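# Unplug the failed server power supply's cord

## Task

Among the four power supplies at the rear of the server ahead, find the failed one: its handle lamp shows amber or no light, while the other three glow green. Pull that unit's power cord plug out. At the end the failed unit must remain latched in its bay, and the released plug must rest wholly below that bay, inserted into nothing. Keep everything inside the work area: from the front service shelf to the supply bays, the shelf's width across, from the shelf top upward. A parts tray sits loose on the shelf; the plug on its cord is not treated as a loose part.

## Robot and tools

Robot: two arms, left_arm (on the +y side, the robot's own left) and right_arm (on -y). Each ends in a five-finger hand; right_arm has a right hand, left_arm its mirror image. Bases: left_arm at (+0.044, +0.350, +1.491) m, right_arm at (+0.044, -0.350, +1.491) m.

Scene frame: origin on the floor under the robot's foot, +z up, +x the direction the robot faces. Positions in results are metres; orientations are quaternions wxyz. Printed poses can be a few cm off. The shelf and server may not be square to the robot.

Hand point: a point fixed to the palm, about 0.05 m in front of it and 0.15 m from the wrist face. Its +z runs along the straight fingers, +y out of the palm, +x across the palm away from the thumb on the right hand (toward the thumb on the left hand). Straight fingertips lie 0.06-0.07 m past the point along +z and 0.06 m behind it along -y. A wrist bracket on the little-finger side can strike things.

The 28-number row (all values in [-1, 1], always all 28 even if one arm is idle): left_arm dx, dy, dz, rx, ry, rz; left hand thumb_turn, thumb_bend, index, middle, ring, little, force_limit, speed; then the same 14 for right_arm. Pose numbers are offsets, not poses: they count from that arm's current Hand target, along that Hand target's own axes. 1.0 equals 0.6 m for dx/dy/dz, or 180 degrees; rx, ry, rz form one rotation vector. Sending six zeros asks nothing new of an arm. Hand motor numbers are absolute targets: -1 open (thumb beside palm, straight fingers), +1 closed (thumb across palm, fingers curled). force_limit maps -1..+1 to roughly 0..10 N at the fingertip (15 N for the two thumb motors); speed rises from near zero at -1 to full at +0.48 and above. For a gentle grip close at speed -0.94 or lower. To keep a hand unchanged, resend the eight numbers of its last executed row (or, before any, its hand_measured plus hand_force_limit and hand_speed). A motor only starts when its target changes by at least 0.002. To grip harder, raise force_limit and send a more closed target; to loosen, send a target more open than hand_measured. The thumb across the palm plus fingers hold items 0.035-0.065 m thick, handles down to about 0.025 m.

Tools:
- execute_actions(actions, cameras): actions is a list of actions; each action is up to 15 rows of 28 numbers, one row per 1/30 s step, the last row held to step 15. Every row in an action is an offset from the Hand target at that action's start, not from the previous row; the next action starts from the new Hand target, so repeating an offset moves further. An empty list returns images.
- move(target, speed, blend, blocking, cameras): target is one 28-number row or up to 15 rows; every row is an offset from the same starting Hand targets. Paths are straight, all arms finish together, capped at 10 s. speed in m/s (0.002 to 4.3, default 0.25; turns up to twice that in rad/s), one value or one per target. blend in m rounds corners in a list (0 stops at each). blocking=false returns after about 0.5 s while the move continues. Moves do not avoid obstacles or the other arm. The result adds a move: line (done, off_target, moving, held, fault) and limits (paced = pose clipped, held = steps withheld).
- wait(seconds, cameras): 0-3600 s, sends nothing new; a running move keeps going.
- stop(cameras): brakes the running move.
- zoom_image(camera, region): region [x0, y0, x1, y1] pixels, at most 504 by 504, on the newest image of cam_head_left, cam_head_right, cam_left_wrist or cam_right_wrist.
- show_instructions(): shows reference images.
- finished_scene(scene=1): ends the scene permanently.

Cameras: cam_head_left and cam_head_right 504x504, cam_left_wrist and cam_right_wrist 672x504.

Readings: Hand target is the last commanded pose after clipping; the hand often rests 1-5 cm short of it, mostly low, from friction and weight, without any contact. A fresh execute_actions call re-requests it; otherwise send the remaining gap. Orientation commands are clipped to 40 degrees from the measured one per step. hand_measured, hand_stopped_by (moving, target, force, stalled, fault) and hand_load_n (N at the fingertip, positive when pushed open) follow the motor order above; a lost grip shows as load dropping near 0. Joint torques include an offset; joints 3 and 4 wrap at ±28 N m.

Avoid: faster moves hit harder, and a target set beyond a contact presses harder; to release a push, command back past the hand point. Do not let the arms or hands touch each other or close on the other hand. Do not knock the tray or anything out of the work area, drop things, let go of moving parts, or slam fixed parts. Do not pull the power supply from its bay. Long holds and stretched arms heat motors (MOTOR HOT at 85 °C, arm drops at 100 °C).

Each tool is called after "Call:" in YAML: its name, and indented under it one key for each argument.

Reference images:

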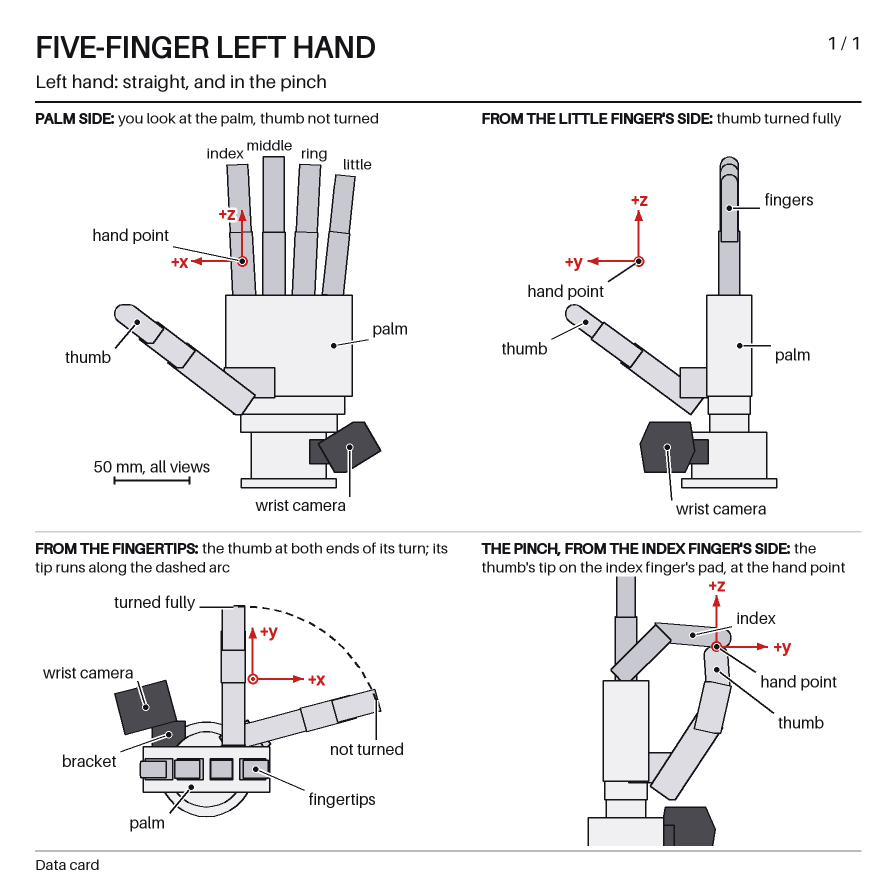

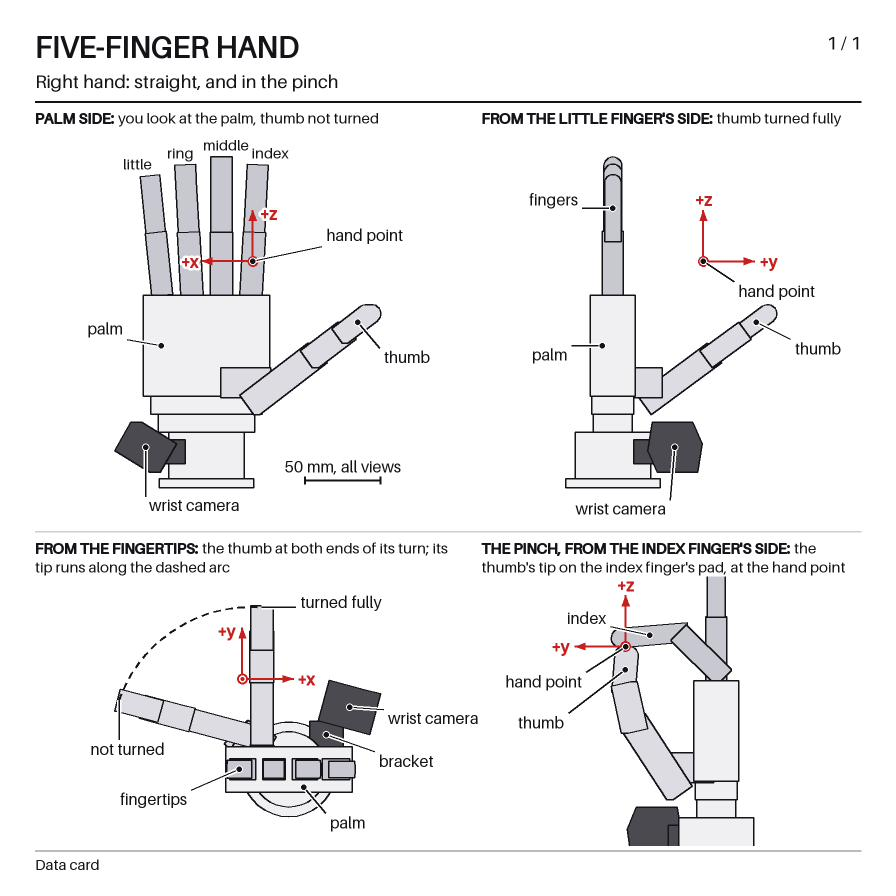

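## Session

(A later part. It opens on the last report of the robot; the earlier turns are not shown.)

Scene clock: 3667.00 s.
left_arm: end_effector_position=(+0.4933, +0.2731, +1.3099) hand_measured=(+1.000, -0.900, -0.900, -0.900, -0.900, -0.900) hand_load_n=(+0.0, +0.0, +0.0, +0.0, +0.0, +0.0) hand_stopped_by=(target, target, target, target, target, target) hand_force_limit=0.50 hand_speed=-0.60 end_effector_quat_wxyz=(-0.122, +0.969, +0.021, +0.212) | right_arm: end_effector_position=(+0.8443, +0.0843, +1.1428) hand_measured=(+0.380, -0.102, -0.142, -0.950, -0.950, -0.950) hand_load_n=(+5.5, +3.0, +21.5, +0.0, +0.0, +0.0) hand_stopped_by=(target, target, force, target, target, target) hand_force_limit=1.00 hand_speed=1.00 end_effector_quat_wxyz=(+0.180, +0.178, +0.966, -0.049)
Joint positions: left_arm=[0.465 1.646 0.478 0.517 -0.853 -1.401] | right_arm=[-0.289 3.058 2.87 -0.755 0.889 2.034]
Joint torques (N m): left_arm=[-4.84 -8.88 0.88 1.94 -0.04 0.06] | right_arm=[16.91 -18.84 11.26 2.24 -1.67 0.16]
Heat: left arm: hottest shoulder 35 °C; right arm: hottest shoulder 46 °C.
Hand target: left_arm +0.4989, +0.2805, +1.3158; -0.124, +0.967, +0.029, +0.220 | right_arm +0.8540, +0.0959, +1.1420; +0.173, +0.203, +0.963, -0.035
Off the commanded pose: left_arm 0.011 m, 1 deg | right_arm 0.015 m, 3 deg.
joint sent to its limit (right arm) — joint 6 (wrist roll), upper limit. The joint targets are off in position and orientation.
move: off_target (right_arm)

Call:
move:
  target: [0,0,0,0,0,0,1,-0.9,-0.9,-0.9,-0.9,-0.9,0.5,-0.6,0.0332,-0.0012,-0.0135,0.0053,0.0127,-0.0019,0.38,-0.1,0.9,-0.95,-0.95,-0.95,1.0,1.0]
  speed: 0.1

Scene clock: 3671.00 s.
left_arm: end_effector_position=(+0.4933, +0.2731, +1.3099) hand_measured=(+1.000, -0.900, -0.900, -0.900, -0.900, -0.900) hand_load_n=(+0.0, +0.0, +0.0, +0.0, +0.0, +0.0) hand_stopped_by=(target, target, target, target, target, target) hand_force_limit=0.50 hand_speed=-0.60 end_effector_quat_wxyz=(-0.122, +0.969, +0.021, +0.212) | right_arm: end_effector_position=(+0.8429, +0.0850, +1.1431) hand_measured=(+0.380, -0.102, -0.142, -0.950, -0.950, -0.950) hand_load_n=(+5.5, +4.5, +21.5, +0.0, +0.0, +0.0) hand_stopped_by=(target, target, force, target, target, target) hand_force_limit=1.00 hand_speed=1.00 end_effector_quat_wxyz=(+0.178, +0.176, +0.967, -0.049)
Joint positions: left_arm=[0.465 1.646 0.478 0.517 -0.853 -1.401] | right_arm=[-0.288 3.046 2.846 -0.749 0.886 2.034]
Joint torques (N m): left_arm=[-4.84 -8.94 0.91 1.85 -0.05 0.05] | right_arm=[18.14 -21.36 5.33 1.7 -0.97 0.21]
Heat: left arm: hottest shoulder 35 °C; right arm: hottest shoulder 46 °C.
Hand target: left_arm +0.4989, +0.2805, +1.3158; -0.124, +0.967, +0.029, +0.220 | right_arm +0.8339, +0.1040, +1.1427; +0.152, +0.202, +0.967, -0.040
Off the commanded pose: left_arm 0.011 m, 1 deg | right_arm 0.021 m, 4 deg.
joint sent to its limit (right arm) — joint 6 (wrist roll), upper limit. The joint targets are off in orientation, not in position.
move: off_target (right_arm)

Call:
move:
  target: [0,0,0,0,0,0,1,-0.9,-0.9,-0.9,-0.9,-0.9,0.5,-0.6,0.0257,-0.0008,-0.0083,0.0031,0.0076,-0.0012,0.38,-0.1,0.9,-0.95,-0.95,-0.95,1.0,1.0]
  speed: 0.1

Scene clock: 3677.40 s.
left_arm: end_effector_position=(+0.4933, +0.2731, +1.3099) hand_measured=(+1.000, -0.900, -0.900, -0.900, -0.900, -0.900) hand_load_n=(+0.0, +0.0, +0.0, +0.0, +0.0, +0.0) hand_stopped_by=(target, target, target, target, target, target) hand_force_limit=0.50 hand_speed=-0.60 end_effector_quat_wxyz=(-0.122, +0.969, +0.021, +0.212) | right_arm: end_effector_position=(+0.8395, +0.0851, +1.1425) hand_measured=(+0.380, -0.102, -0.142, -0.950, -0.950, -0.950) hand_load_n=(+5.0, +8.0, +20.0, +0.0, +0.0, +0.0) hand_stopped_by=(target, target, force, target, target, target) hand_force_limit=1.00 hand_speed=1.00 end_effector_quat_wxyz=(+0.182, +0.182, +0.965, -0.040)
Joint positions: left_arm=[0.465 1.646 0.478 0.517 -0.853 -1.401] | right_arm=[-0.29 2.975 2.691 -0.644 0.874 2.034]
Joint torques (N m): left_arm=[-4.89 -8.94 0.95 1.94 -0.04 0.07] | right_arm=[18.2 -21.25 4.6 0.64 -0.63 0.2]
Heat: left arm: hottest shoulder 35 °C; right arm: hottest shoulder 47 °C.
Hand target: left_arm +0.4989, +0.2805, +1.3158; -0.124, +0.967, +0.029, +0.220 | right_arm +0.8189, +0.1101, +1.1427; +0.139, +0.201, +0.969, -0.042
Off the commanded pose: left_arm 0.011 m, 1 deg | right_arm 0.032 m, 5 deg.
joint sent to its limit (right arm) — joint 6 (wrist roll), upper limit. The joint targets are off in orientation, not in position.
move: off_target (right_arm)

Call:
move:
  target: [0,0,0,0,0,0,1,-0.9,-0.9,-0.9,-0.9,-0.9,0.5,-0.6,0.0257,-0.0008,-0.0083,0.0031,0.0076,-0.0012,0.38,-0.1,0.9,-0.95,-0.95,-0.95,1.0,1.0]
  speed: 0.1
  cameras: ["cam_right_wrist"]

Call:
zoom_image:
  camera: "cam_right_wrist"
  region: [290, 90, 460, 310]

Scene clock: 3682.50 s.
left_arm: end_effector_position=(+0.4933, +0.2731, +1.3099) hand_measured=(+1.000, -0.900, -0.900, -0.900, -0.900, -0.900) hand_load_n=(+0.0, +0.0, +0.0, +0.0, +0.0, +0.0) hand_stopped_by=(target, target, target, target, target, target) hand_force_limit=0.50 hand_speed=-0.60 end_effector_quat_wxyz=(-0.122, +0.969, +0.021, +0.212) | right_arm: end_effector_position=(+0.8358, +0.0825, +1.1435) hand_measured=(+0.380, -0.102, -0.142, -0.950, -0.950, -0.950) hand_load_n=(+2.5, +5.5, +14.5, +0.0, +0.0, +0.0) hand_stopped_by=(target, target, force, target, target, target) hand_force_limit=1.00 hand_speed=1.00 end_effector_quat_wxyz=(+0.182, +0.183, +0.965, -0.037)
Joint positions: left_arm=[0.465 1.646 0.478 0.517 -0.853 -1.401] | right_arm=[-0.291 2.931 2.601 -0.596 0.867 2.034]
Joint torques (N m): left_arm=[-5.01 -8.7 0.88 1.89 -0.04 0.06] | right_arm=[19.78 -21.19 3.92 0.23 -0.35 0.17]
Heat: left arm: hottest shoulder 35 °C; right arm: hottest shoulder 47 °C.
Hand target: left_arm +0.4989, +0.2805, +1.3158; -0.124, +0.967, +0.029, +0.220 | right_arm +0.8040, +0.1160, +1.1431; +0.126, +0.201, +0.970, -0.045
Off the commanded pose: left_arm 0.011 m, 1 deg | right_arm 0.046 m, 7 deg.
joint sent to its limit (right arm) — joint 6 (wrist roll), upper limit. The joint targets are off in orientation, not in position.
move: off_target (right_arm)

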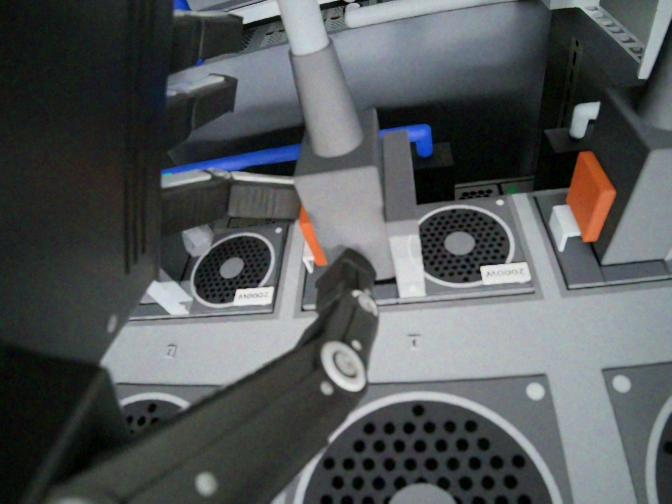

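Scaled by 2.291 from the camera's image (finer frame: 960x720).

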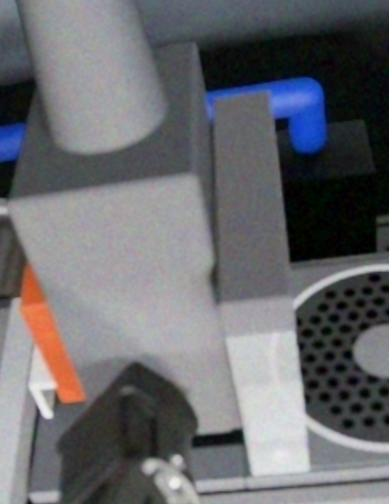

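Call:
move:
  target: [0,0,0,0,0,0,1,-0.9,-0.9,-0.9,-0.9,-0.9,0.5,-0.6,0.0257,0.004,-0.0083,0.0031,0.0076,-0.0012,0.38,-0.1,0.9,-0.95,-0.95,-0.95,1.0,1.0]
  speed: 0.1
  cameras: ["cam_right_wrist"]

Call:
zoom_image:
  camera: "cam_right_wrist"
  region: [290, 90, 460, 310]

Scene clock: 3689.53 s.
left_arm: end_effector_position=(+0.4933, +0.2731, +1.3099) hand_measured=(+1.000, -0.900, -0.900, -0.900, -0.900, -0.900) hand_load_n=(+0.0, +0.0, +0.0, +0.0, +0.0, +0.0) hand_stopped_by=(target, target, target, target, target, target) hand_force_limit=0.50 hand_speed=-0.60 end_effector_quat_wxyz=(-0.122, +0.969, +0.021, +0.212) | right_arm: end_effector_position=(+0.8276, +0.0785, +1.1433) hand_measured=(+0.380, -0.102, -0.142, -0.950, -0.950, -0.950) hand_load_n=(+2.0, +2.5, +5.5, +0.0, +0.0, +0.0) hand_stopped_by=(target, target, force, target, target, target) hand_force_limit=1.00 hand_speed=1.00 end_effector_quat_wxyz=(+0.176, +0.177, +0.967, -0.042)
Joint positions: left_arm=[0.465 1.646 0.478 0.517 -0.853 -1.401] | right_arm=[-0.291 2.893 2.526 -0.578 0.871 2.034]
Joint torques (N m): left_arm=[-4.95 -8.88 0.88 1.89 -0.03 0.07] | right_arm=[20.42 -19.72 3.89 0.68 -0.61 0.2]
Heat: left arm: hottest shoulder 35 °C; right arm: hottest shoulder 46 °C.
Hand target: left_arm +0.4989, +0.2805, +1.3158; -0.124, +0.967, +0.029, +0.220 | right_arm +0.7902, +0.1247, +1.1437; +0.114, +0.200, +0.972, -0.048
Off the commanded pose: left_arm 0.011 m, 1 deg | right_arm 0.060 m, 8 deg.
joint sent to its limit (right arm) — joint 6 (wrist roll), upper limit. The joint targets are off in orientation, not in position.
move: off_target (right_arm)

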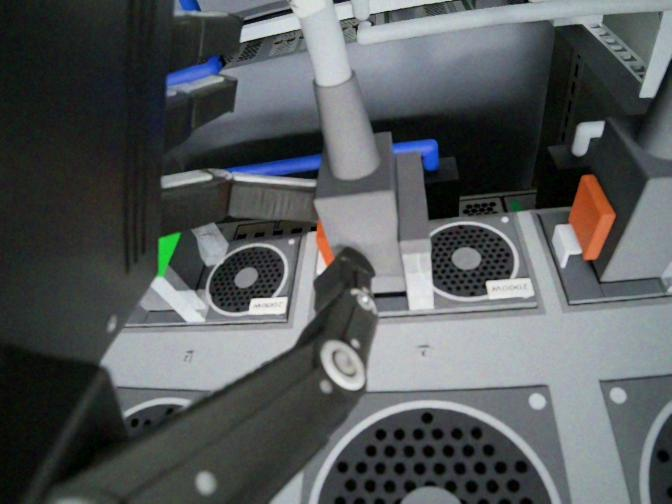

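Scaled by 2.291 from the camera's image (finer frame: 960x720).

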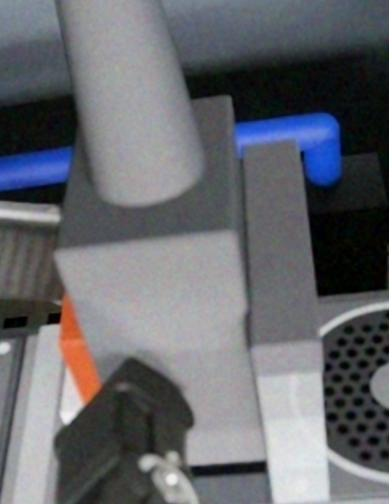

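Call:
move:
  target:
    - [0,0,0,0,0,0,1,-0.9,-0.9,-0.9,-0.9,-0.9,0.5,-0.6,-0.0783,-0.0478,0.0117,0,0,0,0.38,-0.1,0.9,-0.95,-0.95,-0.95,1.0,1.0]
    - [0,0,0,0,0,0,1,-0.9,-0.9,-0.9,-0.9,-0.9,0.5,-0.6,-0.0783,-0.0478,0.0117,0,0,0,0.38,-0.1,-0.95,-0.95,-0.95,-0.95,1.0,0.0]
    - [0,0,0,0,0,0,1,-0.9,-0.9,-0.9,-0.9,-0.9,0.5,-0.6,-0.076,-0.0825,-0.0907,0,0,0,0.38,-0.1,-0.95,-0.95,-0.95,-0.95,1.0,0.0]
  speed: 0.12
  cameras: ["cam_right_wrist"]

Scene clock: 3810.23 s.
left_arm: end_effector_position=(+0.4933, +0.2731, +1.3099) hand_measured=(+1.000, -0.900, -0.900, -0.900, -0.900, -0.900) hand_load_n=(+0.0, +0.0, +0.0, +0.0, +0.0, +0.0) hand_stopped_by=(target, target, target, target, target, target) hand_force_limit=0.50 hand_speed=-0.60 end_effector_quat_wxyz=(-0.122, +0.969, +0.021, +0.212) | right_arm: end_effector_position=(+0.7993, +0.0643, +1.2018) hand_measured=(+0.380, -0.100, -0.950, -0.950, -0.950, -0.950) hand_load_n=(+0.0, +0.0, +0.0, +0.0, +0.5, +0.0) hand_stopped_by=(target, target, target, target, target, target) hand_force_limit=1.00 hand_speed=0.00 end_effector_quat_wxyz=(+0.155, +0.140, +0.977, -0.030)
Joint positions: left_arm=[0.465 1.646 0.478 0.517 -0.853 -1.401] | right_arm=[-0.259 2.645 2.17 -0.541 0.842 2.034]
Joint torques (N m): left_arm=[-4.95 -8.82 0.87 1.89 -0.05 0.06] | right_arm=[16.32 -20.78 4.86 1.54 0.06 0.2]
Heat: left arm: hottest shoulder 35 °C; right arm: hottest shoulder 45 °C.
Hand target: left_arm +0.4989, +0.2805, +1.3158; -0.124, +0.967, +0.029, +0.220 | right_arm +0.8001, +0.0697, +1.2097; +0.114, +0.200, +0.972, -0.048
Off the commanded pose: left_arm 0.011 m, 1 deg | right_arm 0.010 m, 9 deg.
joint sent to its limit (right arm) — joint 6 (wrist roll), upper limit. The joint targets are off in orientation, not in position.
move: off_target (right_arm); target 2's new numbers were sent with right_arm's hand 0.006 m and 7 deg from that target

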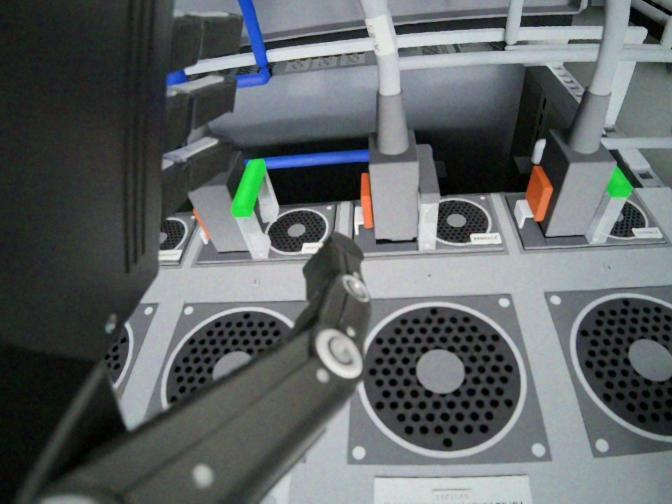

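Call:
zoom_image:
  camera: "cam_right_wrist"
  region: [340, 80, 660, 270]

Scaled by 1.575 from the camera's image (finer frame: 960x720).

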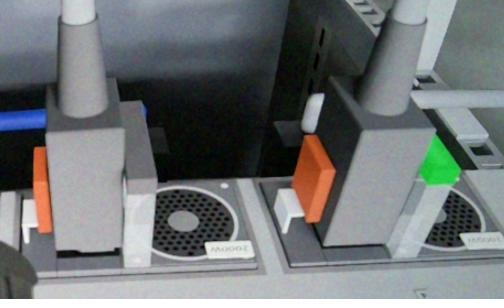

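Call:
move:
  target: [0,0,0,0,0,0,1,-0.9,-0.9,-0.9,-0.9,-0.9,0.5,-0.6,0,0,0,-0.0473,-0.0088,-0.123,0.9,-0.05,-0.95,-0.95,-0.95,-0.95,1.0,0.0]
  speed: 0.2
  cameras: ["cam_right_wrist"]

Scene clock: 3824.57 s.
left_arm: end_effector_position=(+0.4933, +0.2731, +1.3099) hand_measured=(+1.000, -0.900, -0.900, -0.900, -0.900, -0.900) hand_load_n=(+0.0, +0.0, +0.0, +0.0, +0.0, +0.0) hand_stopped_by=(target, target, target, target, target, target) hand_force_limit=0.50 hand_speed=-0.60 end_effector_quat_wxyz=(-0.122, +0.969, +0.021, +0.212) | right_arm: end_effector_position=(+0.7788, +0.0878, +1.2047) hand_measured=(+0.900, -0.050, -0.950, -0.950, -0.950, -0.950) hand_load_n=(+0.0, +0.0, +0.0, +0.0, +0.0, +0.0) hand_stopped_by=(target, target, target, target, target, target) hand_force_limit=1.00 hand_speed=0.00 end_effector_quat_wxyz=(+0.126, -0.010, +0.992, +0.001)
Joint positions: left_arm=[0.465 1.646 0.478 0.517 -0.853 -1.401] | right_arm=[-0.264 2.626 2.17 -0.594 0.725 1.763]
Joint torques (N m): left_arm=[-4.72 -8.88 0.87 1.88 -0.05 0.07] | right_arm=[14.27 -22.01 8.02 0.49 -0.39 0.1]
Heat: left arm: hottest shoulder 35 °C; right arm: hottest shoulder 45 °C.
Hand target: left_arm +0.4989, +0.2805, +1.3158; -0.124, +0.967, +0.029, +0.220 | right_arm +0.7999, +0.0697, +1.2095; +0.130, +0.000, +0.992, +0.000
Off the commanded pose: left_arm 0.011 m, 1 deg | right_arm 0.028 m, 1 deg.
move: off_target (right_arm)

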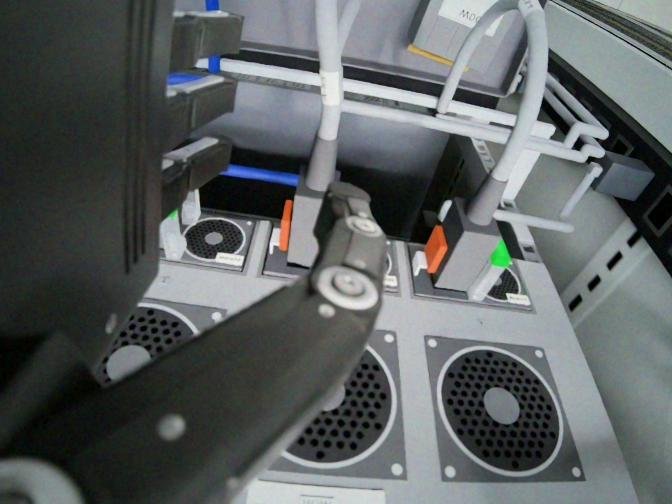

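Call:
move:
  target: [0,0,0,0,0,0,1,-0.9,-0.9,-0.9,-0.9,-0.9,0.5,-0.6,-0.0358,-0.0267,0.0787,0,0,0,0.9,-0.05,-0.95,-0.95,-0.95,-0.95,1.0,0.0]
  speed: 0.12
  cameras: ["cam_right_wrist"]

Scene clock: 3831.83 s.
left_arm: end_effector_position=(+0.4933, +0.2731, +1.3099) hand_measured=(+1.000, -0.900, -0.900, -0.900, -0.900, -0.900) hand_load_n=(+0.0, +0.0, +0.0, +0.0, +0.0, +0.0) hand_stopped_by=(target, target, target, target, target, target) hand_force_limit=0.50 hand_speed=-0.60 end_effector_quat_wxyz=(-0.122, +0.969, +0.021, +0.212) | right_arm: end_effector_position=(+0.8185, +0.0758, +1.1843) hand_measured=(+0.900, -0.050, -0.950, -0.950, -0.950, -0.950) hand_load_n=(+0.0, +0.0, -1.0, +0.0, +0.0, +0.0) hand_stopped_by=(target, target, target, target, target, target) hand_force_limit=1.00 hand_speed=0.00 end_effector_quat_wxyz=(+0.132, -0.013, +0.991, +0.012)
Joint positions: left_arm=[0.465 1.646 0.478 0.517 -0.853 -1.401] | right_arm=[-0.311 2.712 2.357 -0.639 0.68 1.694]
Joint torques (N m): left_arm=[-4.95 -8.94 0.91 1.91 -0.04 0.05] | right_arm=[13.27 -20.31 9.48 0.43 0.14 0.12]
Heat: left arm: hottest shoulder 35 °C; right arm: hottest shoulder 45 °C.
Hand target: left_arm +0.4989, +0.2805, +1.3158; -0.124, +0.967, +0.029, +0.220 | right_arm +0.8331, +0.0538, +1.1697; +0.130, +0.000, +0.991, +0.001
Off the commanded pose: left_arm 0.011 m, 1 deg | right_arm 0.030 m, 2 deg.
move: off_target (right_arm)

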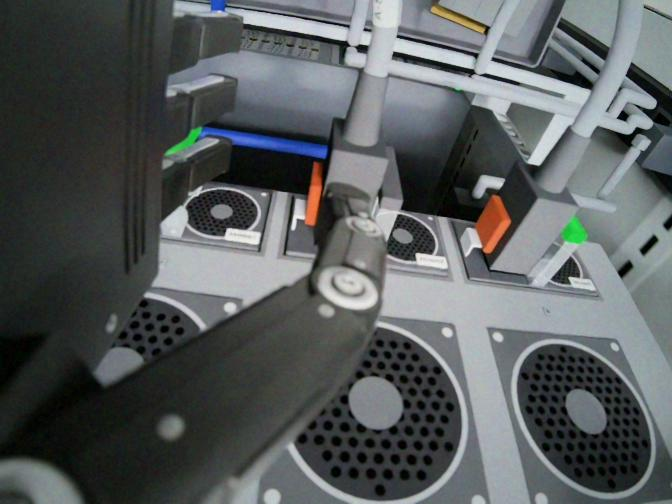

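Call:
move:
  target:
    - [0,0,0,0,0,0,1,-0.9,-0.9,-0.9,-0.9,-0.9,0.5,-0.6,0.0483,0.0,-0.013,0,0,0,0.9,-0.05,-0.95,-0.95,-0.95,-0.95,1.0,0.0]
    - [0,0,0,0,0,0,1,-0.9,-0.9,-0.9,-0.9,-0.9,0.5,-0.6,0.0606,0.0,0.032,0,0,0,0.9,-0.05,-0.95,-0.95,-0.95,-0.95,1.0,0.0]
  speed: 0.12
  cameras: ["cam_right_wrist"]

Scene clock: 3842.77 s.
left_arm: end_effector_position=(+0.4933, +0.2731, +1.3099) hand_measured=(+1.000, -0.900, -0.900, -0.900, -0.900, -0.900) hand_load_n=(+0.0, +0.0, +0.0, +0.0, +0.0, +0.5) hand_stopped_by=(target, target, target, target, target, target) hand_force_limit=0.50 hand_speed=-0.60 end_effector_quat_wxyz=(-0.122, +0.969, +0.021, +0.212) | right_arm: end_effector_position=(+0.7869, +0.0663, +1.1500) hand_measured=(+0.900, -0.050, -0.950, -0.950, -0.950, -0.950) hand_load_n=(+0.0, +0.0, +0.0, +0.0, +0.0, +0.0) hand_stopped_by=(target, target, target, target, target, target) hand_force_limit=1.00 hand_speed=0.00 end_effector_quat_wxyz=(+0.124, -0.012, +0.992, +0.005)
Joint positions: left_arm=[0.465 1.646 0.478 0.517 -0.853 -1.401] | right_arm=[-0.332 2.69 2.214 -0.529 0.681 1.686]
Joint torques (N m): left_arm=[-4.89 -9 0.94 1.89 -0.05 0.06] | right_arm=[13.45 -19.02 8.73 1.42 -0.14 0.05]
Heat: left arm: hottest shoulder 35 °C; right arm: hottest shoulder 46 °C.
Hand target: left_arm +0.4989, +0.2805, +1.3158; -0.124, +0.967, +0.029, +0.220 | right_arm +0.8030, +0.0538, +1.1417; +0.130, +0.000, +0.991, +0.001
Off the commanded pose: left_arm 0.011 m, 1 deg | right_arm 0.022 m, 2 deg.
move: off_target (right_arm)

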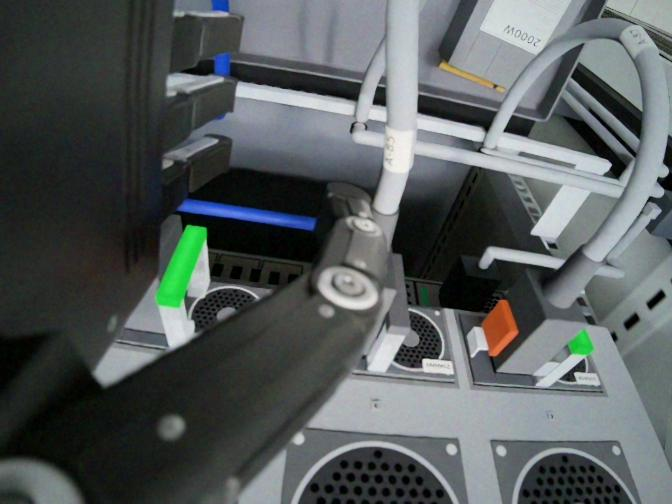

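Call:
move:
  target:
    - [0,0,0,0,0,0,1,-0.9,-0.9,-0.9,-0.9,-0.9,0.5,-0.6,0,0,0,0,0,0,0.9,-0.05,-0.35,-0.35,-0.95,-0.95,1.0,0.0]
    - [0,0,0,0,0,0,1,-0.9,-0.9,-0.9,-0.9,-0.9,0.5,-0.6,-0.038,0.0133,0.013,0,0,0,0.9,-0.05,-0.35,-0.35,-0.95,-0.95,1.0,0.0]
  speed: 0.1
  cameras: ["cam_right_wrist"]

Scene clock: 3852.70 s.
left_arm: end_effector_position=(+0.4933, +0.2731, +1.3099) hand_measured=(+1.000, -0.900, -0.900, -0.900, -0.900, -0.900) hand_load_n=(+0.0, +0.0, +0.0, +0.0, +0.0, +0.0) hand_stopped_by=(target, target, target, target, target, target) hand_force_limit=0.50 hand_speed=-0.60 end_effector_quat_wxyz=(-0.122, +0.969, +0.021, +0.212) | right_arm: end_effector_position=(+0.8183, +0.0752, +1.1520) hand_measured=(+0.900, -0.050, -0.350, -0.350, -0.950, -0.950) hand_load_n=(+0.0, +0.0, +0.0, +0.0, +0.0, +0.0) hand_stopped_by=(target, target, target, target, target, target) hand_force_limit=1.00 hand_speed=0.00 end_effector_quat_wxyz=(+0.133, -0.008, +0.991, +0.007)
Joint positions: left_arm=[0.465 1.646 0.478 0.517 -0.853 -1.401] | right_arm=[-0.333 2.781 2.424 -0.623 0.681 1.68]
Joint torques (N m): left_arm=[-4.89 -9.05 0.88 1.89 -0.05 0.06] | right_arm=[14.27 -19.84 9.14 0.51 -0.14 0.15]
Heat: left arm: hottest shoulder 35 °C; right arm: hottest shoulder 46 °C.
Hand target: left_arm +0.4989, +0.2805, +1.3158; -0.124, +0.967, +0.029, +0.220 | right_arm +0.8270, +0.0618, +1.1401; +0.130, +0.000, +0.991, +0.001
Off the commanded pose: left_arm 0.011 m, 1 deg | right_arm 0.020 m, 1 deg.
move: off_target (right_arm)

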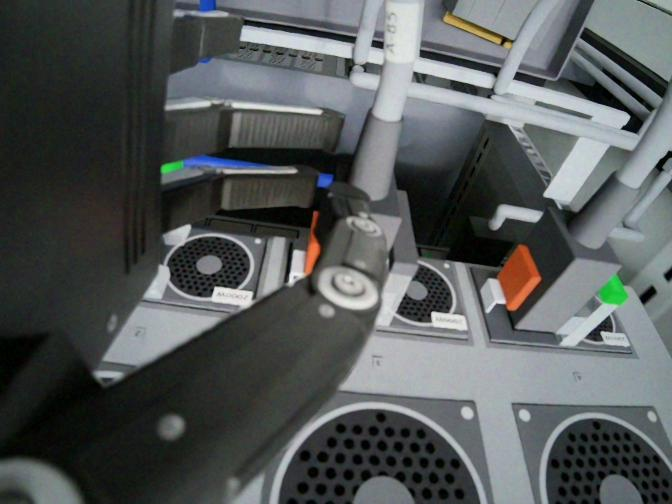

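Call:
zoom_image:
  camera: "cam_right_wrist"
  region: [220, 60, 450, 290]

Scaled by 2.191 from the camera's image (finer frame: 960x720).

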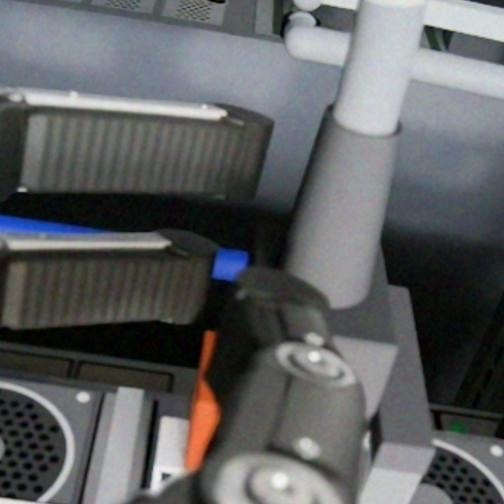

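Call:
move:
  target: [0,0,0,0,0,0,1,-0.9,-0.9,-0.9,-0.9,-0.9,0.5,-0.6,0.0075,-0.005,0.019,0,0,0,0.9,-0.05,-0.35,-0.35,-0.95,-0.95,1.0,0.0]
  speed: 0.1
  cameras: ["cam_right_wrist"]

Call:
zoom_image:
  camera: "cam_right_wrist"
  region: [220, 60, 450, 290]

Scene clock: 3868.10 s.
left_arm: end_effector_position=(+0.4933, +0.2731, +1.3099) hand_measured=(+1.000, -0.900, -0.900, -0.900, -0.900, -0.900) hand_load_n=(+0.0, +0.0, +0.0, +0.0, +0.0, +0.0) hand_stopped_by=(target, target, target, target, target, target) hand_force_limit=0.50 hand_speed=-0.60 end_effector_quat_wxyz=(-0.122, +0.969, +0.021, +0.212) | right_arm: end_effector_position=(+0.8171, +0.0709, +1.1449) hand_measured=(+0.900, -0.050, -0.350, -0.350, -0.950, -0.950) hand_load_n=(+0.0, +0.0, +0.0, +0.0, +0.0, +0.0) hand_stopped_by=(target, target, target, target, target, target) hand_force_limit=1.00 hand_speed=0.00 end_effector_quat_wxyz=(+0.129, -0.009, +0.992, +0.005)
Joint positions: left_arm=[0.465 1.646 0.478 0.517 -0.853 -1.401] | right_arm=[-0.341 2.786 2.426 -0.623 0.679 1.673]
Joint torques (N m): left_arm=[-5.07 -9 0.9 1.89 -0.04 0.07] | right_arm=[14.21 -19.66 8.99 1.13 -0.37 0.07]
Heat: left arm: hottest shoulder 35 °C; right arm: hottest shoulder 45 °C.
Hand target: left_arm +0.4989, +0.2805, +1.3158; -0.124, +0.967, +0.029, +0.220 | right_arm +0.8255, +0.0588, +1.1278; +0.130, +0.000, +0.991, +0.001
Off the commanded pose: left_arm 0.011 m, 1 deg | right_arm 0.023 m, 1 deg.
move: off_target (right_arm)

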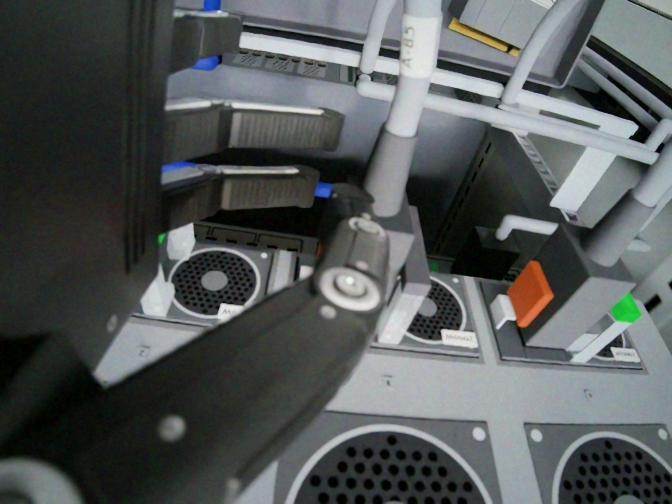

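Scaled by 2.191 from the camera's image (finer frame: 960x720).

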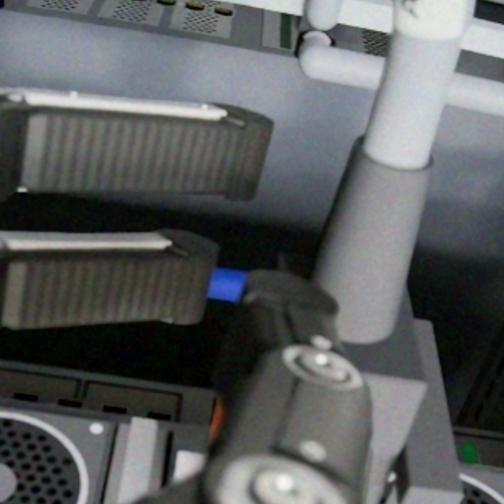

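Call:
execute_actions:
  actions: []

Scene clock: 3898.80 s.
left_arm: end_effector_position=(+0.4933, +0.2731, +1.3099) hand_measured=(+1.000, -0.900, -0.900, -0.900, -0.900, -0.900) hand_load_n=(+0.0, -0.5, +0.0, -0.5, +0.0, +0.0) hand_stopped_by=(target, target, target, target, target, target) hand_force_limit=0.50 hand_speed=-0.60 end_effector_quat_wxyz=(-0.122, +0.969, +0.021, +0.212) | right_arm: end_effector_position=(+0.8171, +0.0709, +1.1449) hand_measured=(+0.900, -0.050, -0.350, -0.350, -0.950, -0.950) hand_load_n=(-0.5, +0.0, +0.0, +0.0, +0.0, +0.0) hand_stopped_by=(target, target, target, target, target, target) hand_force_limit=1.00 hand_speed=0.00 end_effector_quat_wxyz=(+0.129, -0.009, +0.992, +0.005)
Joint positions: left_arm=[0.465 1.646 0.478 0.517 -0.853 -1.401] | right_arm=[-0.341 2.786 2.426 -0.623 0.679 1.673]
Joint velocities: within noise
Joint torques (N m): left_arm=[-4.84 -9 0.88 1.87 -0.04 0.07] | right_arm=[13.86 -19.66 9.14 1.05 -0.29 0.11]
Heat: left arm: hottest shoulder 35 °C; right arm: hottest shoulder 45 °C.
Hand target: left_arm +0.4989, +0.2805, +1.3158; -0.124, +0.967, +0.029, +0.220 | right_arm +0.8255, +0.0588, +1.1278; +0.130, +0.000, +0.991, +0.001
Off the commanded pose: left_arm 0.011 m, 1 deg | right_arm 0.023 m, 1 deg.

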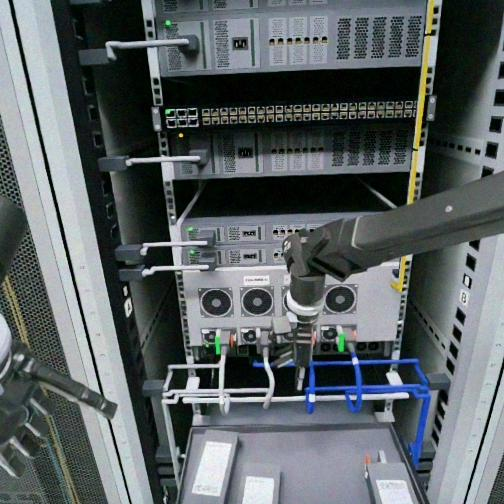

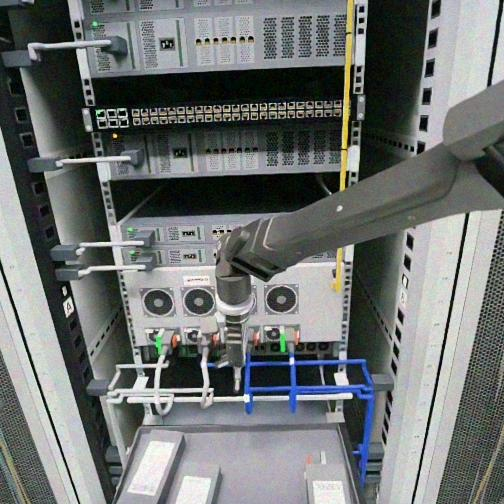

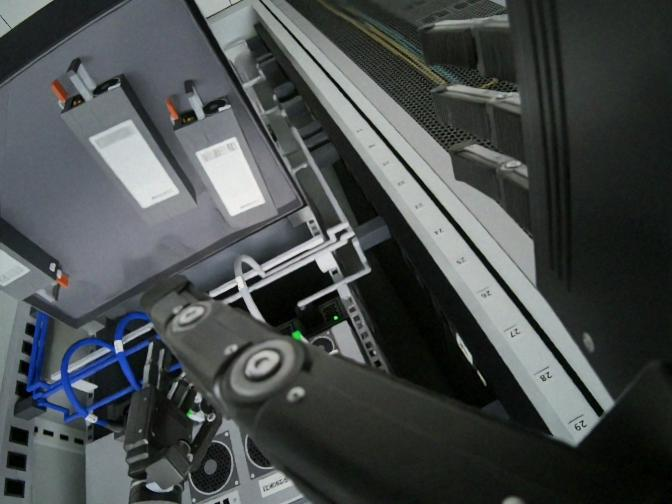

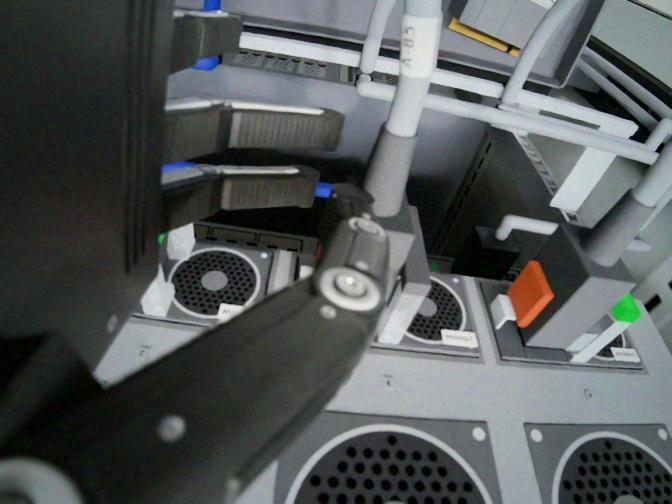

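Call:
zoom_image:
  camera: "cam_right_wrist"
  region: [200, 40, 520, 360]

Scaled by 1.575 from the camera's image (finer frame: 960x720).

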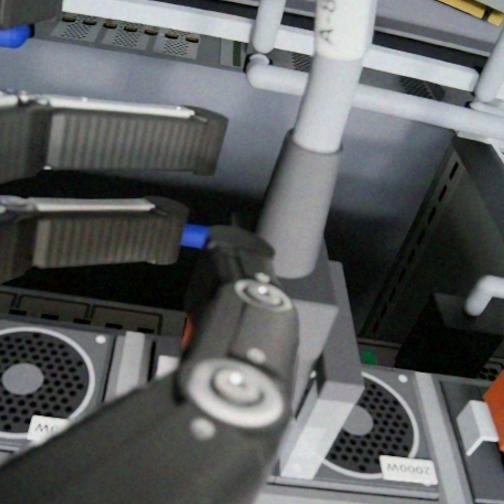

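Call:
move:
  target: [0,0,0,0,0,0,1,-0.9,-0.9,-0.9,-0.9,-0.9,0.5,-0.6, 0.00433,0.005,0.0161,0,0,0,0.9,-0.05,-0.35,-0.35,-0.95,-0.95,1.0,0.0]
  speed: 0.05
  cameras: ["cam_right_wrist"]

Call:
zoom_image:
  camera: "cam_right_wrist"
  region: [200, 40, 520, 360]

Scene clock: 3938.50 s.
left_arm: end_effector_position=(+0.4933, +0.2731, +1.3099) hand_measured=(+1.000, -0.900, -0.900, -0.900, -0.900, -0.900) hand_load_n=(+0.0, +0.0, +0.0, +0.0, +0.0, +0.0) hand_stopped_by=(target, target, target, target, target, target) hand_force_limit=0.50 hand_speed=-0.60 end_effector_quat_wxyz=(-0.122, +0.969, +0.021, +0.212) | right_arm: end_effector_position=(+0.8185, +0.0733, +1.1440) hand_measured=(+0.900, -0.050, -0.350, -0.350, -0.950, -0.950) hand_load_n=(-4.5, -3.0, +0.0, +0.0, +0.0, +0.0) hand_stopped_by=(target, target, target, target, target, target) hand_force_limit=1.00 hand_speed=0.00 end_effector_quat_wxyz=(+0.131, -0.018, +0.991, +0.005)
Joint positions: left_arm=[0.465 1.646 0.478 0.517 -0.853 -1.401] | right_arm=[-0.341 2.798 2.447 -0.628 0.677 1.653]
Joint torques (N m): left_arm=[-4.95 -8.88 0.9 1.89 -0.04 0.06] | right_arm=[13.33 -17.9 10.06 1.32 -0.35 0.26]
Heat: left arm: hottest shoulder 35 °C; right arm: hottest shoulder 45 °C.
Hand target: left_arm +0.4989, +0.2805, +1.3158; -0.124, +0.967, +0.029, +0.220 | right_arm +0.8256, +0.0618, +1.1179; +0.130, +0.000, +0.991, +0.001
Off the commanded pose: left_arm 0.011 m, 1 deg | right_arm 0.029 m, 2 deg.
move: off_target (right_arm)

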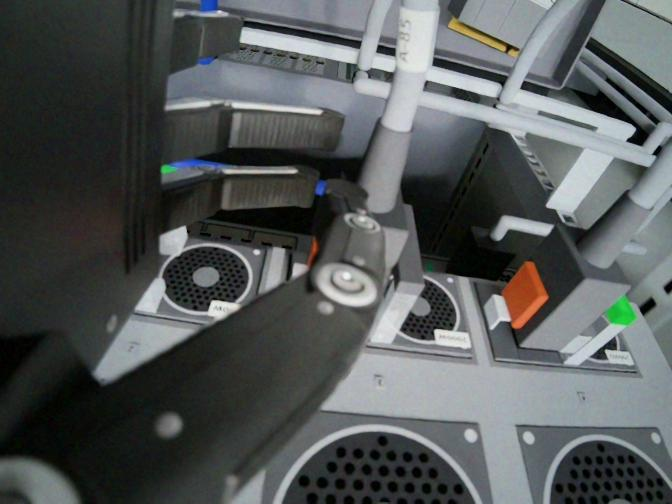

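Scaled by 1.575 from the camera's image (finer frame: 960x720).

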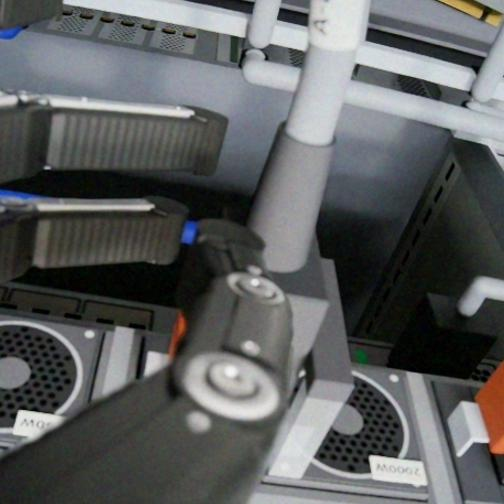

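Call:
move:
  target:
    - [0,0,0,0,0,0,1,-0.9,-0.9,-0.9,-0.9,-0.9,0.5,-0.6, -0.0087,0,-0.0322,0,0,0,0.9,-0.05,-0.35,-0.35,-0.95,-0.95,1.0,0.0]
    - [0,0,0,0,0,0,1,-0.9,-0.9,-0.9,-0.9,-0.9,0.5,-0.6, -0.0087,0.0417,-0.0322,0,0,0,0.9,-0.05,-0.35,-0.35,-0.95,-0.95,1.0,0.0]
  speed: 0.05
  cameras: ["cam_right_wrist"]

Call:
zoom_image:
  camera: "cam_right_wrist"
  region: [200, 40, 520, 360]

Scene clock: 3951.83 s.
left_arm: end_effector_position=(+0.4933, +0.2731, +1.3099) hand_measured=(+1.000, -0.900, -0.900, -0.900, -0.900, -0.900) hand_load_n=(+0.0, +0.0, +0.0, +0.0, +0.0, +0.0) hand_stopped_by=(target, target, target, target, target, target) hand_force_limit=0.50 hand_speed=-0.60 end_effector_quat_wxyz=(-0.122, +0.969, +0.021, +0.212) | right_arm: end_effector_position=(+0.8189, +0.0751, +1.1444) hand_measured=(+0.900, -0.048, -0.350, -0.350, -0.950, -0.950) hand_load_n=(-6.5, -6.5, +0.0, +0.0, +0.0, +0.5) hand_stopped_by=(target, target, target, target, target, target) hand_force_limit=1.00 hand_speed=0.00 end_effector_quat_wxyz=(+0.119, -0.024, +0.993, -0.009)
Joint positions: left_arm=[0.465 1.646 0.478 0.517 -0.853 -1.401] | right_arm=[-0.334 2.841 2.547 -0.725 0.703 1.667]
Joint torques (N m): left_arm=[-4.78 -9 0.94 1.88 -0.05 0.07] | right_arm=[16.97 -18.14 10.51 1.85 -0.57 0.52]
Heat: left arm: hottest shoulder 35 °C; right arm: hottest shoulder 45 °C.
Hand target: left_arm +0.4989, +0.2805, +1.3158; -0.124, +0.967, +0.029, +0.220 | right_arm +0.8254, +0.0870, +1.1379; +0.130, +0.000, +0.991, +0.001
Off the commanded pose: left_arm 0.011 m, 1 deg | right_arm 0.015 m, 3 deg.
move: off_target (right_arm)

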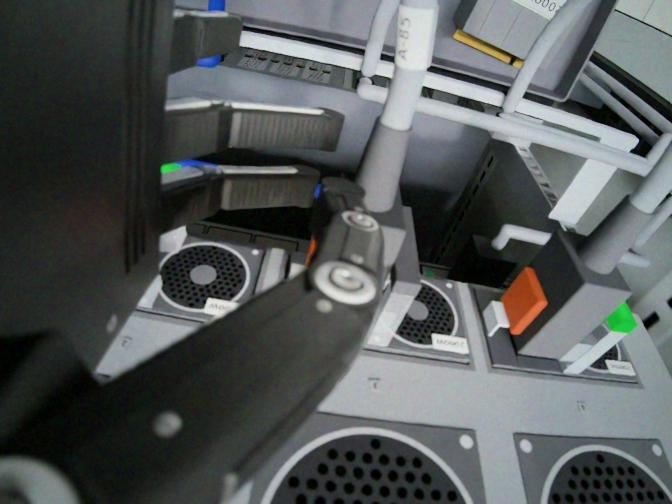

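Scaled by 1.575 from the camera's image (finer frame: 960x720).

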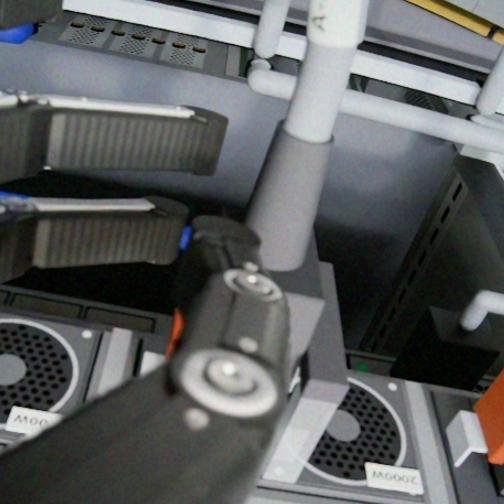

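Call:
move:
  target:
    - [0,0,0,0,0,0,1,-0.9,-0.9,-0.9,-0.9,-0.9,0.5,-0.6, 0,-0.02,0,0,0,0,0.9,-0.05,-0.35,-0.35,-0.95,-0.95,1.0,0.0]
    - [0,0,0,0,0,0,1,-0.9,-0.9,-0.9,-0.9,-0.9,0.5,-0.6, -0.0124,-0.02,-0.046,0,0,0,0.9,-0.05,-0.35,-0.35,-0.95,-0.95,1.0,0.0]
    - [0,0,0,0,0,0,1,-0.9,-0.9,-0.9,-0.9,-0.9,0.5,-0.6, -0.0124,0.005,-0.046,0,0,0,0.9,-0.05,-0.35,-0.35,-0.95,-0.95,1.0,0.0]
  speed: 0.05
  cameras: ["cam_right_wrist"]

Call:
zoom_image:
  camera: "cam_right_wrist"
  region: [200, 40, 520, 360]

Scene clock: 3966.73 s.
left_arm: end_effector_position=(+0.4933, +0.2731, +1.3099) hand_measured=(+1.000, -0.900, -0.900, -0.900, -0.900, -0.900) hand_load_n=(+0.0, -0.5, +0.0, +0.5, +0.0, +0.0) hand_stopped_by=(target, target, target, target, target, target) hand_force_limit=0.50 hand_speed=-0.60 end_effector_quat_wxyz=(-0.122, +0.969, +0.021, +0.212) | right_arm: end_effector_position=(+0.8250, +0.0759, +1.1602) hand_measured=(+0.900, -0.050, -0.350, -0.350, -0.950, -0.950) hand_load_n=(+0.0, +0.0, +0.0, +0.5, +0.0, +0.0) hand_stopped_by=(target, target, target, target, target, target) hand_force_limit=1.00 hand_speed=0.00 end_effector_quat_wxyz=(+0.125, +0.000, +0.992, -0.002)
Joint positions: left_arm=[0.465 1.646 0.478 0.517 -0.853 -1.401] | right_arm=[-0.323 2.81 2.511 -0.711 0.704 1.717]
Joint torques (N m): left_arm=[-4.95 -8.94 0.88 1.92 -0.04 0.07] | right_arm=[17.55 -19.84 9.51 0.83 -0.06 0.26]
Heat: left arm: hottest shoulder 35 °C; right arm: hottest shoulder 45 °C.
Hand target: left_arm +0.4989, +0.2805, +1.3158; -0.124, +0.967, +0.029, +0.220 | right_arm +0.8256, +0.0899, +1.1665; +0.130, +0.000, +0.991, +0.001
Off the commanded pose: left_arm 0.011 m, 1 deg | right_arm 0.015 m, 1 deg.
move: off_target (right_arm)

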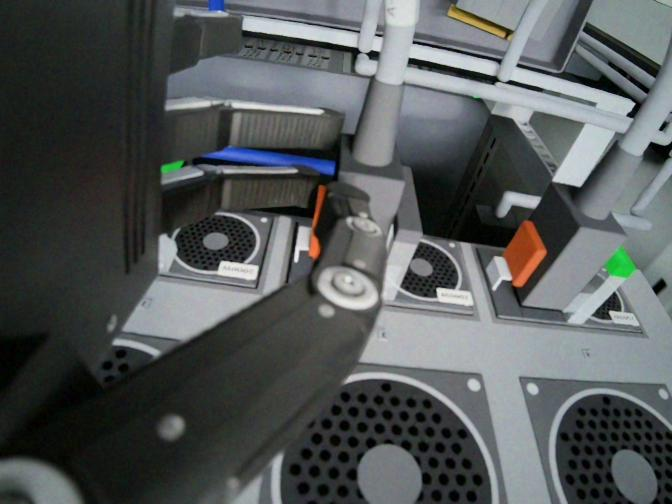

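Scaled by 1.575 from the camera's image (finer frame: 960x720).

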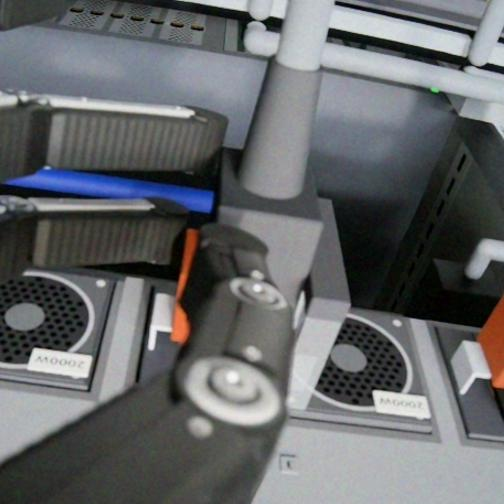

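Call:
move:
  target:
    - [0,0,0,0,0,0,1,-0.9,-0.9,-0.9,-0.9,-0.9,0.5,-0.6, 0,0.0217,0,0,0,0,0.9,-0.05,-0.35,-0.35,-0.95,-0.95,1.0,0.0]
    - [0,0,0,0,0,0,1,-0.9,-0.9,-0.9,-0.9,-0.9,0.5,-0.6, 0.0087,0.0217,0.0322,0,0,0,0.9,-0.05,-0.35,-0.35,-0.95,-0.95,1.0,0.0]
  speed: 0.05
  cameras: ["cam_right_wrist"]

Call:
zoom_image:
  camera: "cam_right_wrist"
  region: [200, 40, 520, 360]

Scene clock: 3980.37 s.
left_arm: end_effector_position=(+0.4933, +0.2731, +1.3099) hand_measured=(+1.000, -0.900, -0.900, -0.900, -0.900, -0.900) hand_load_n=(+0.0, -0.5, +0.0, +0.0, +0.0, +0.0) hand_stopped_by=(target, target, target, target, target, target) hand_force_limit=0.50 hand_speed=-0.60 end_effector_quat_wxyz=(-0.122, +0.969, +0.021, +0.212) | right_arm: end_effector_position=(+0.8283, +0.0884, +1.1487) hand_measured=(+0.900, -0.050, -0.350, -0.350, -0.950, -0.950) hand_load_n=(-2.0, -2.5, +1.5, +0.0, +0.0, -0.5) hand_stopped_by=(target, target, target, target, target, target) hand_force_limit=1.00 hand_speed=0.00 end_effector_quat_wxyz=(+0.127, +0.004, +0.992, -0.006)
Joint positions: left_arm=[0.465 1.646 0.478 0.517 -0.853 -1.401] | right_arm=[-0.319 2.913 2.682 -0.778 0.715 1.728]
Joint torques (N m): left_arm=[-4.95 -8.94 0.87 1.91 -0.04 0.07] | right_arm=[16.67 -19.31 9.76 0.96 -0.53 0.1]
Heat: left arm: hottest shoulder 35 °C; right arm: hottest shoulder 46 °C.
Hand target: left_arm +0.4989, +0.2805, +1.3158; -0.124, +0.967, +0.029, +0.220 | right_arm +0.8255, +0.1028, +1.1463; +0.130, +0.000, +0.991, +0.001
Off the commanded pose: left_arm 0.011 m, 1 deg | right_arm 0.015 m, 1 deg.
move: off_target (right_arm)

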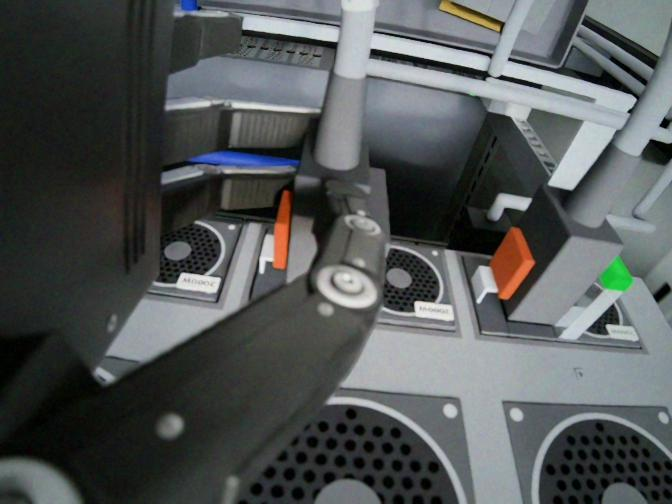

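Scaled by 1.575 from the camera's image (finer frame: 960x720).

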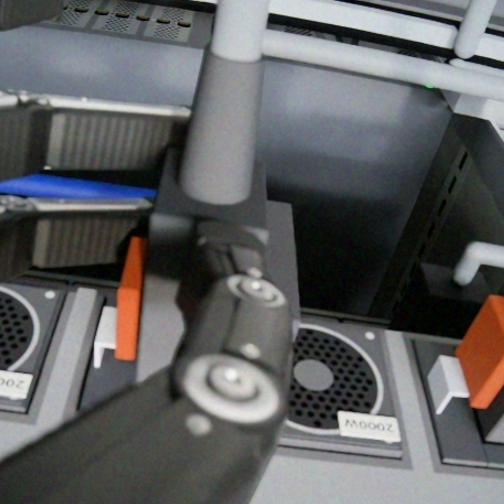

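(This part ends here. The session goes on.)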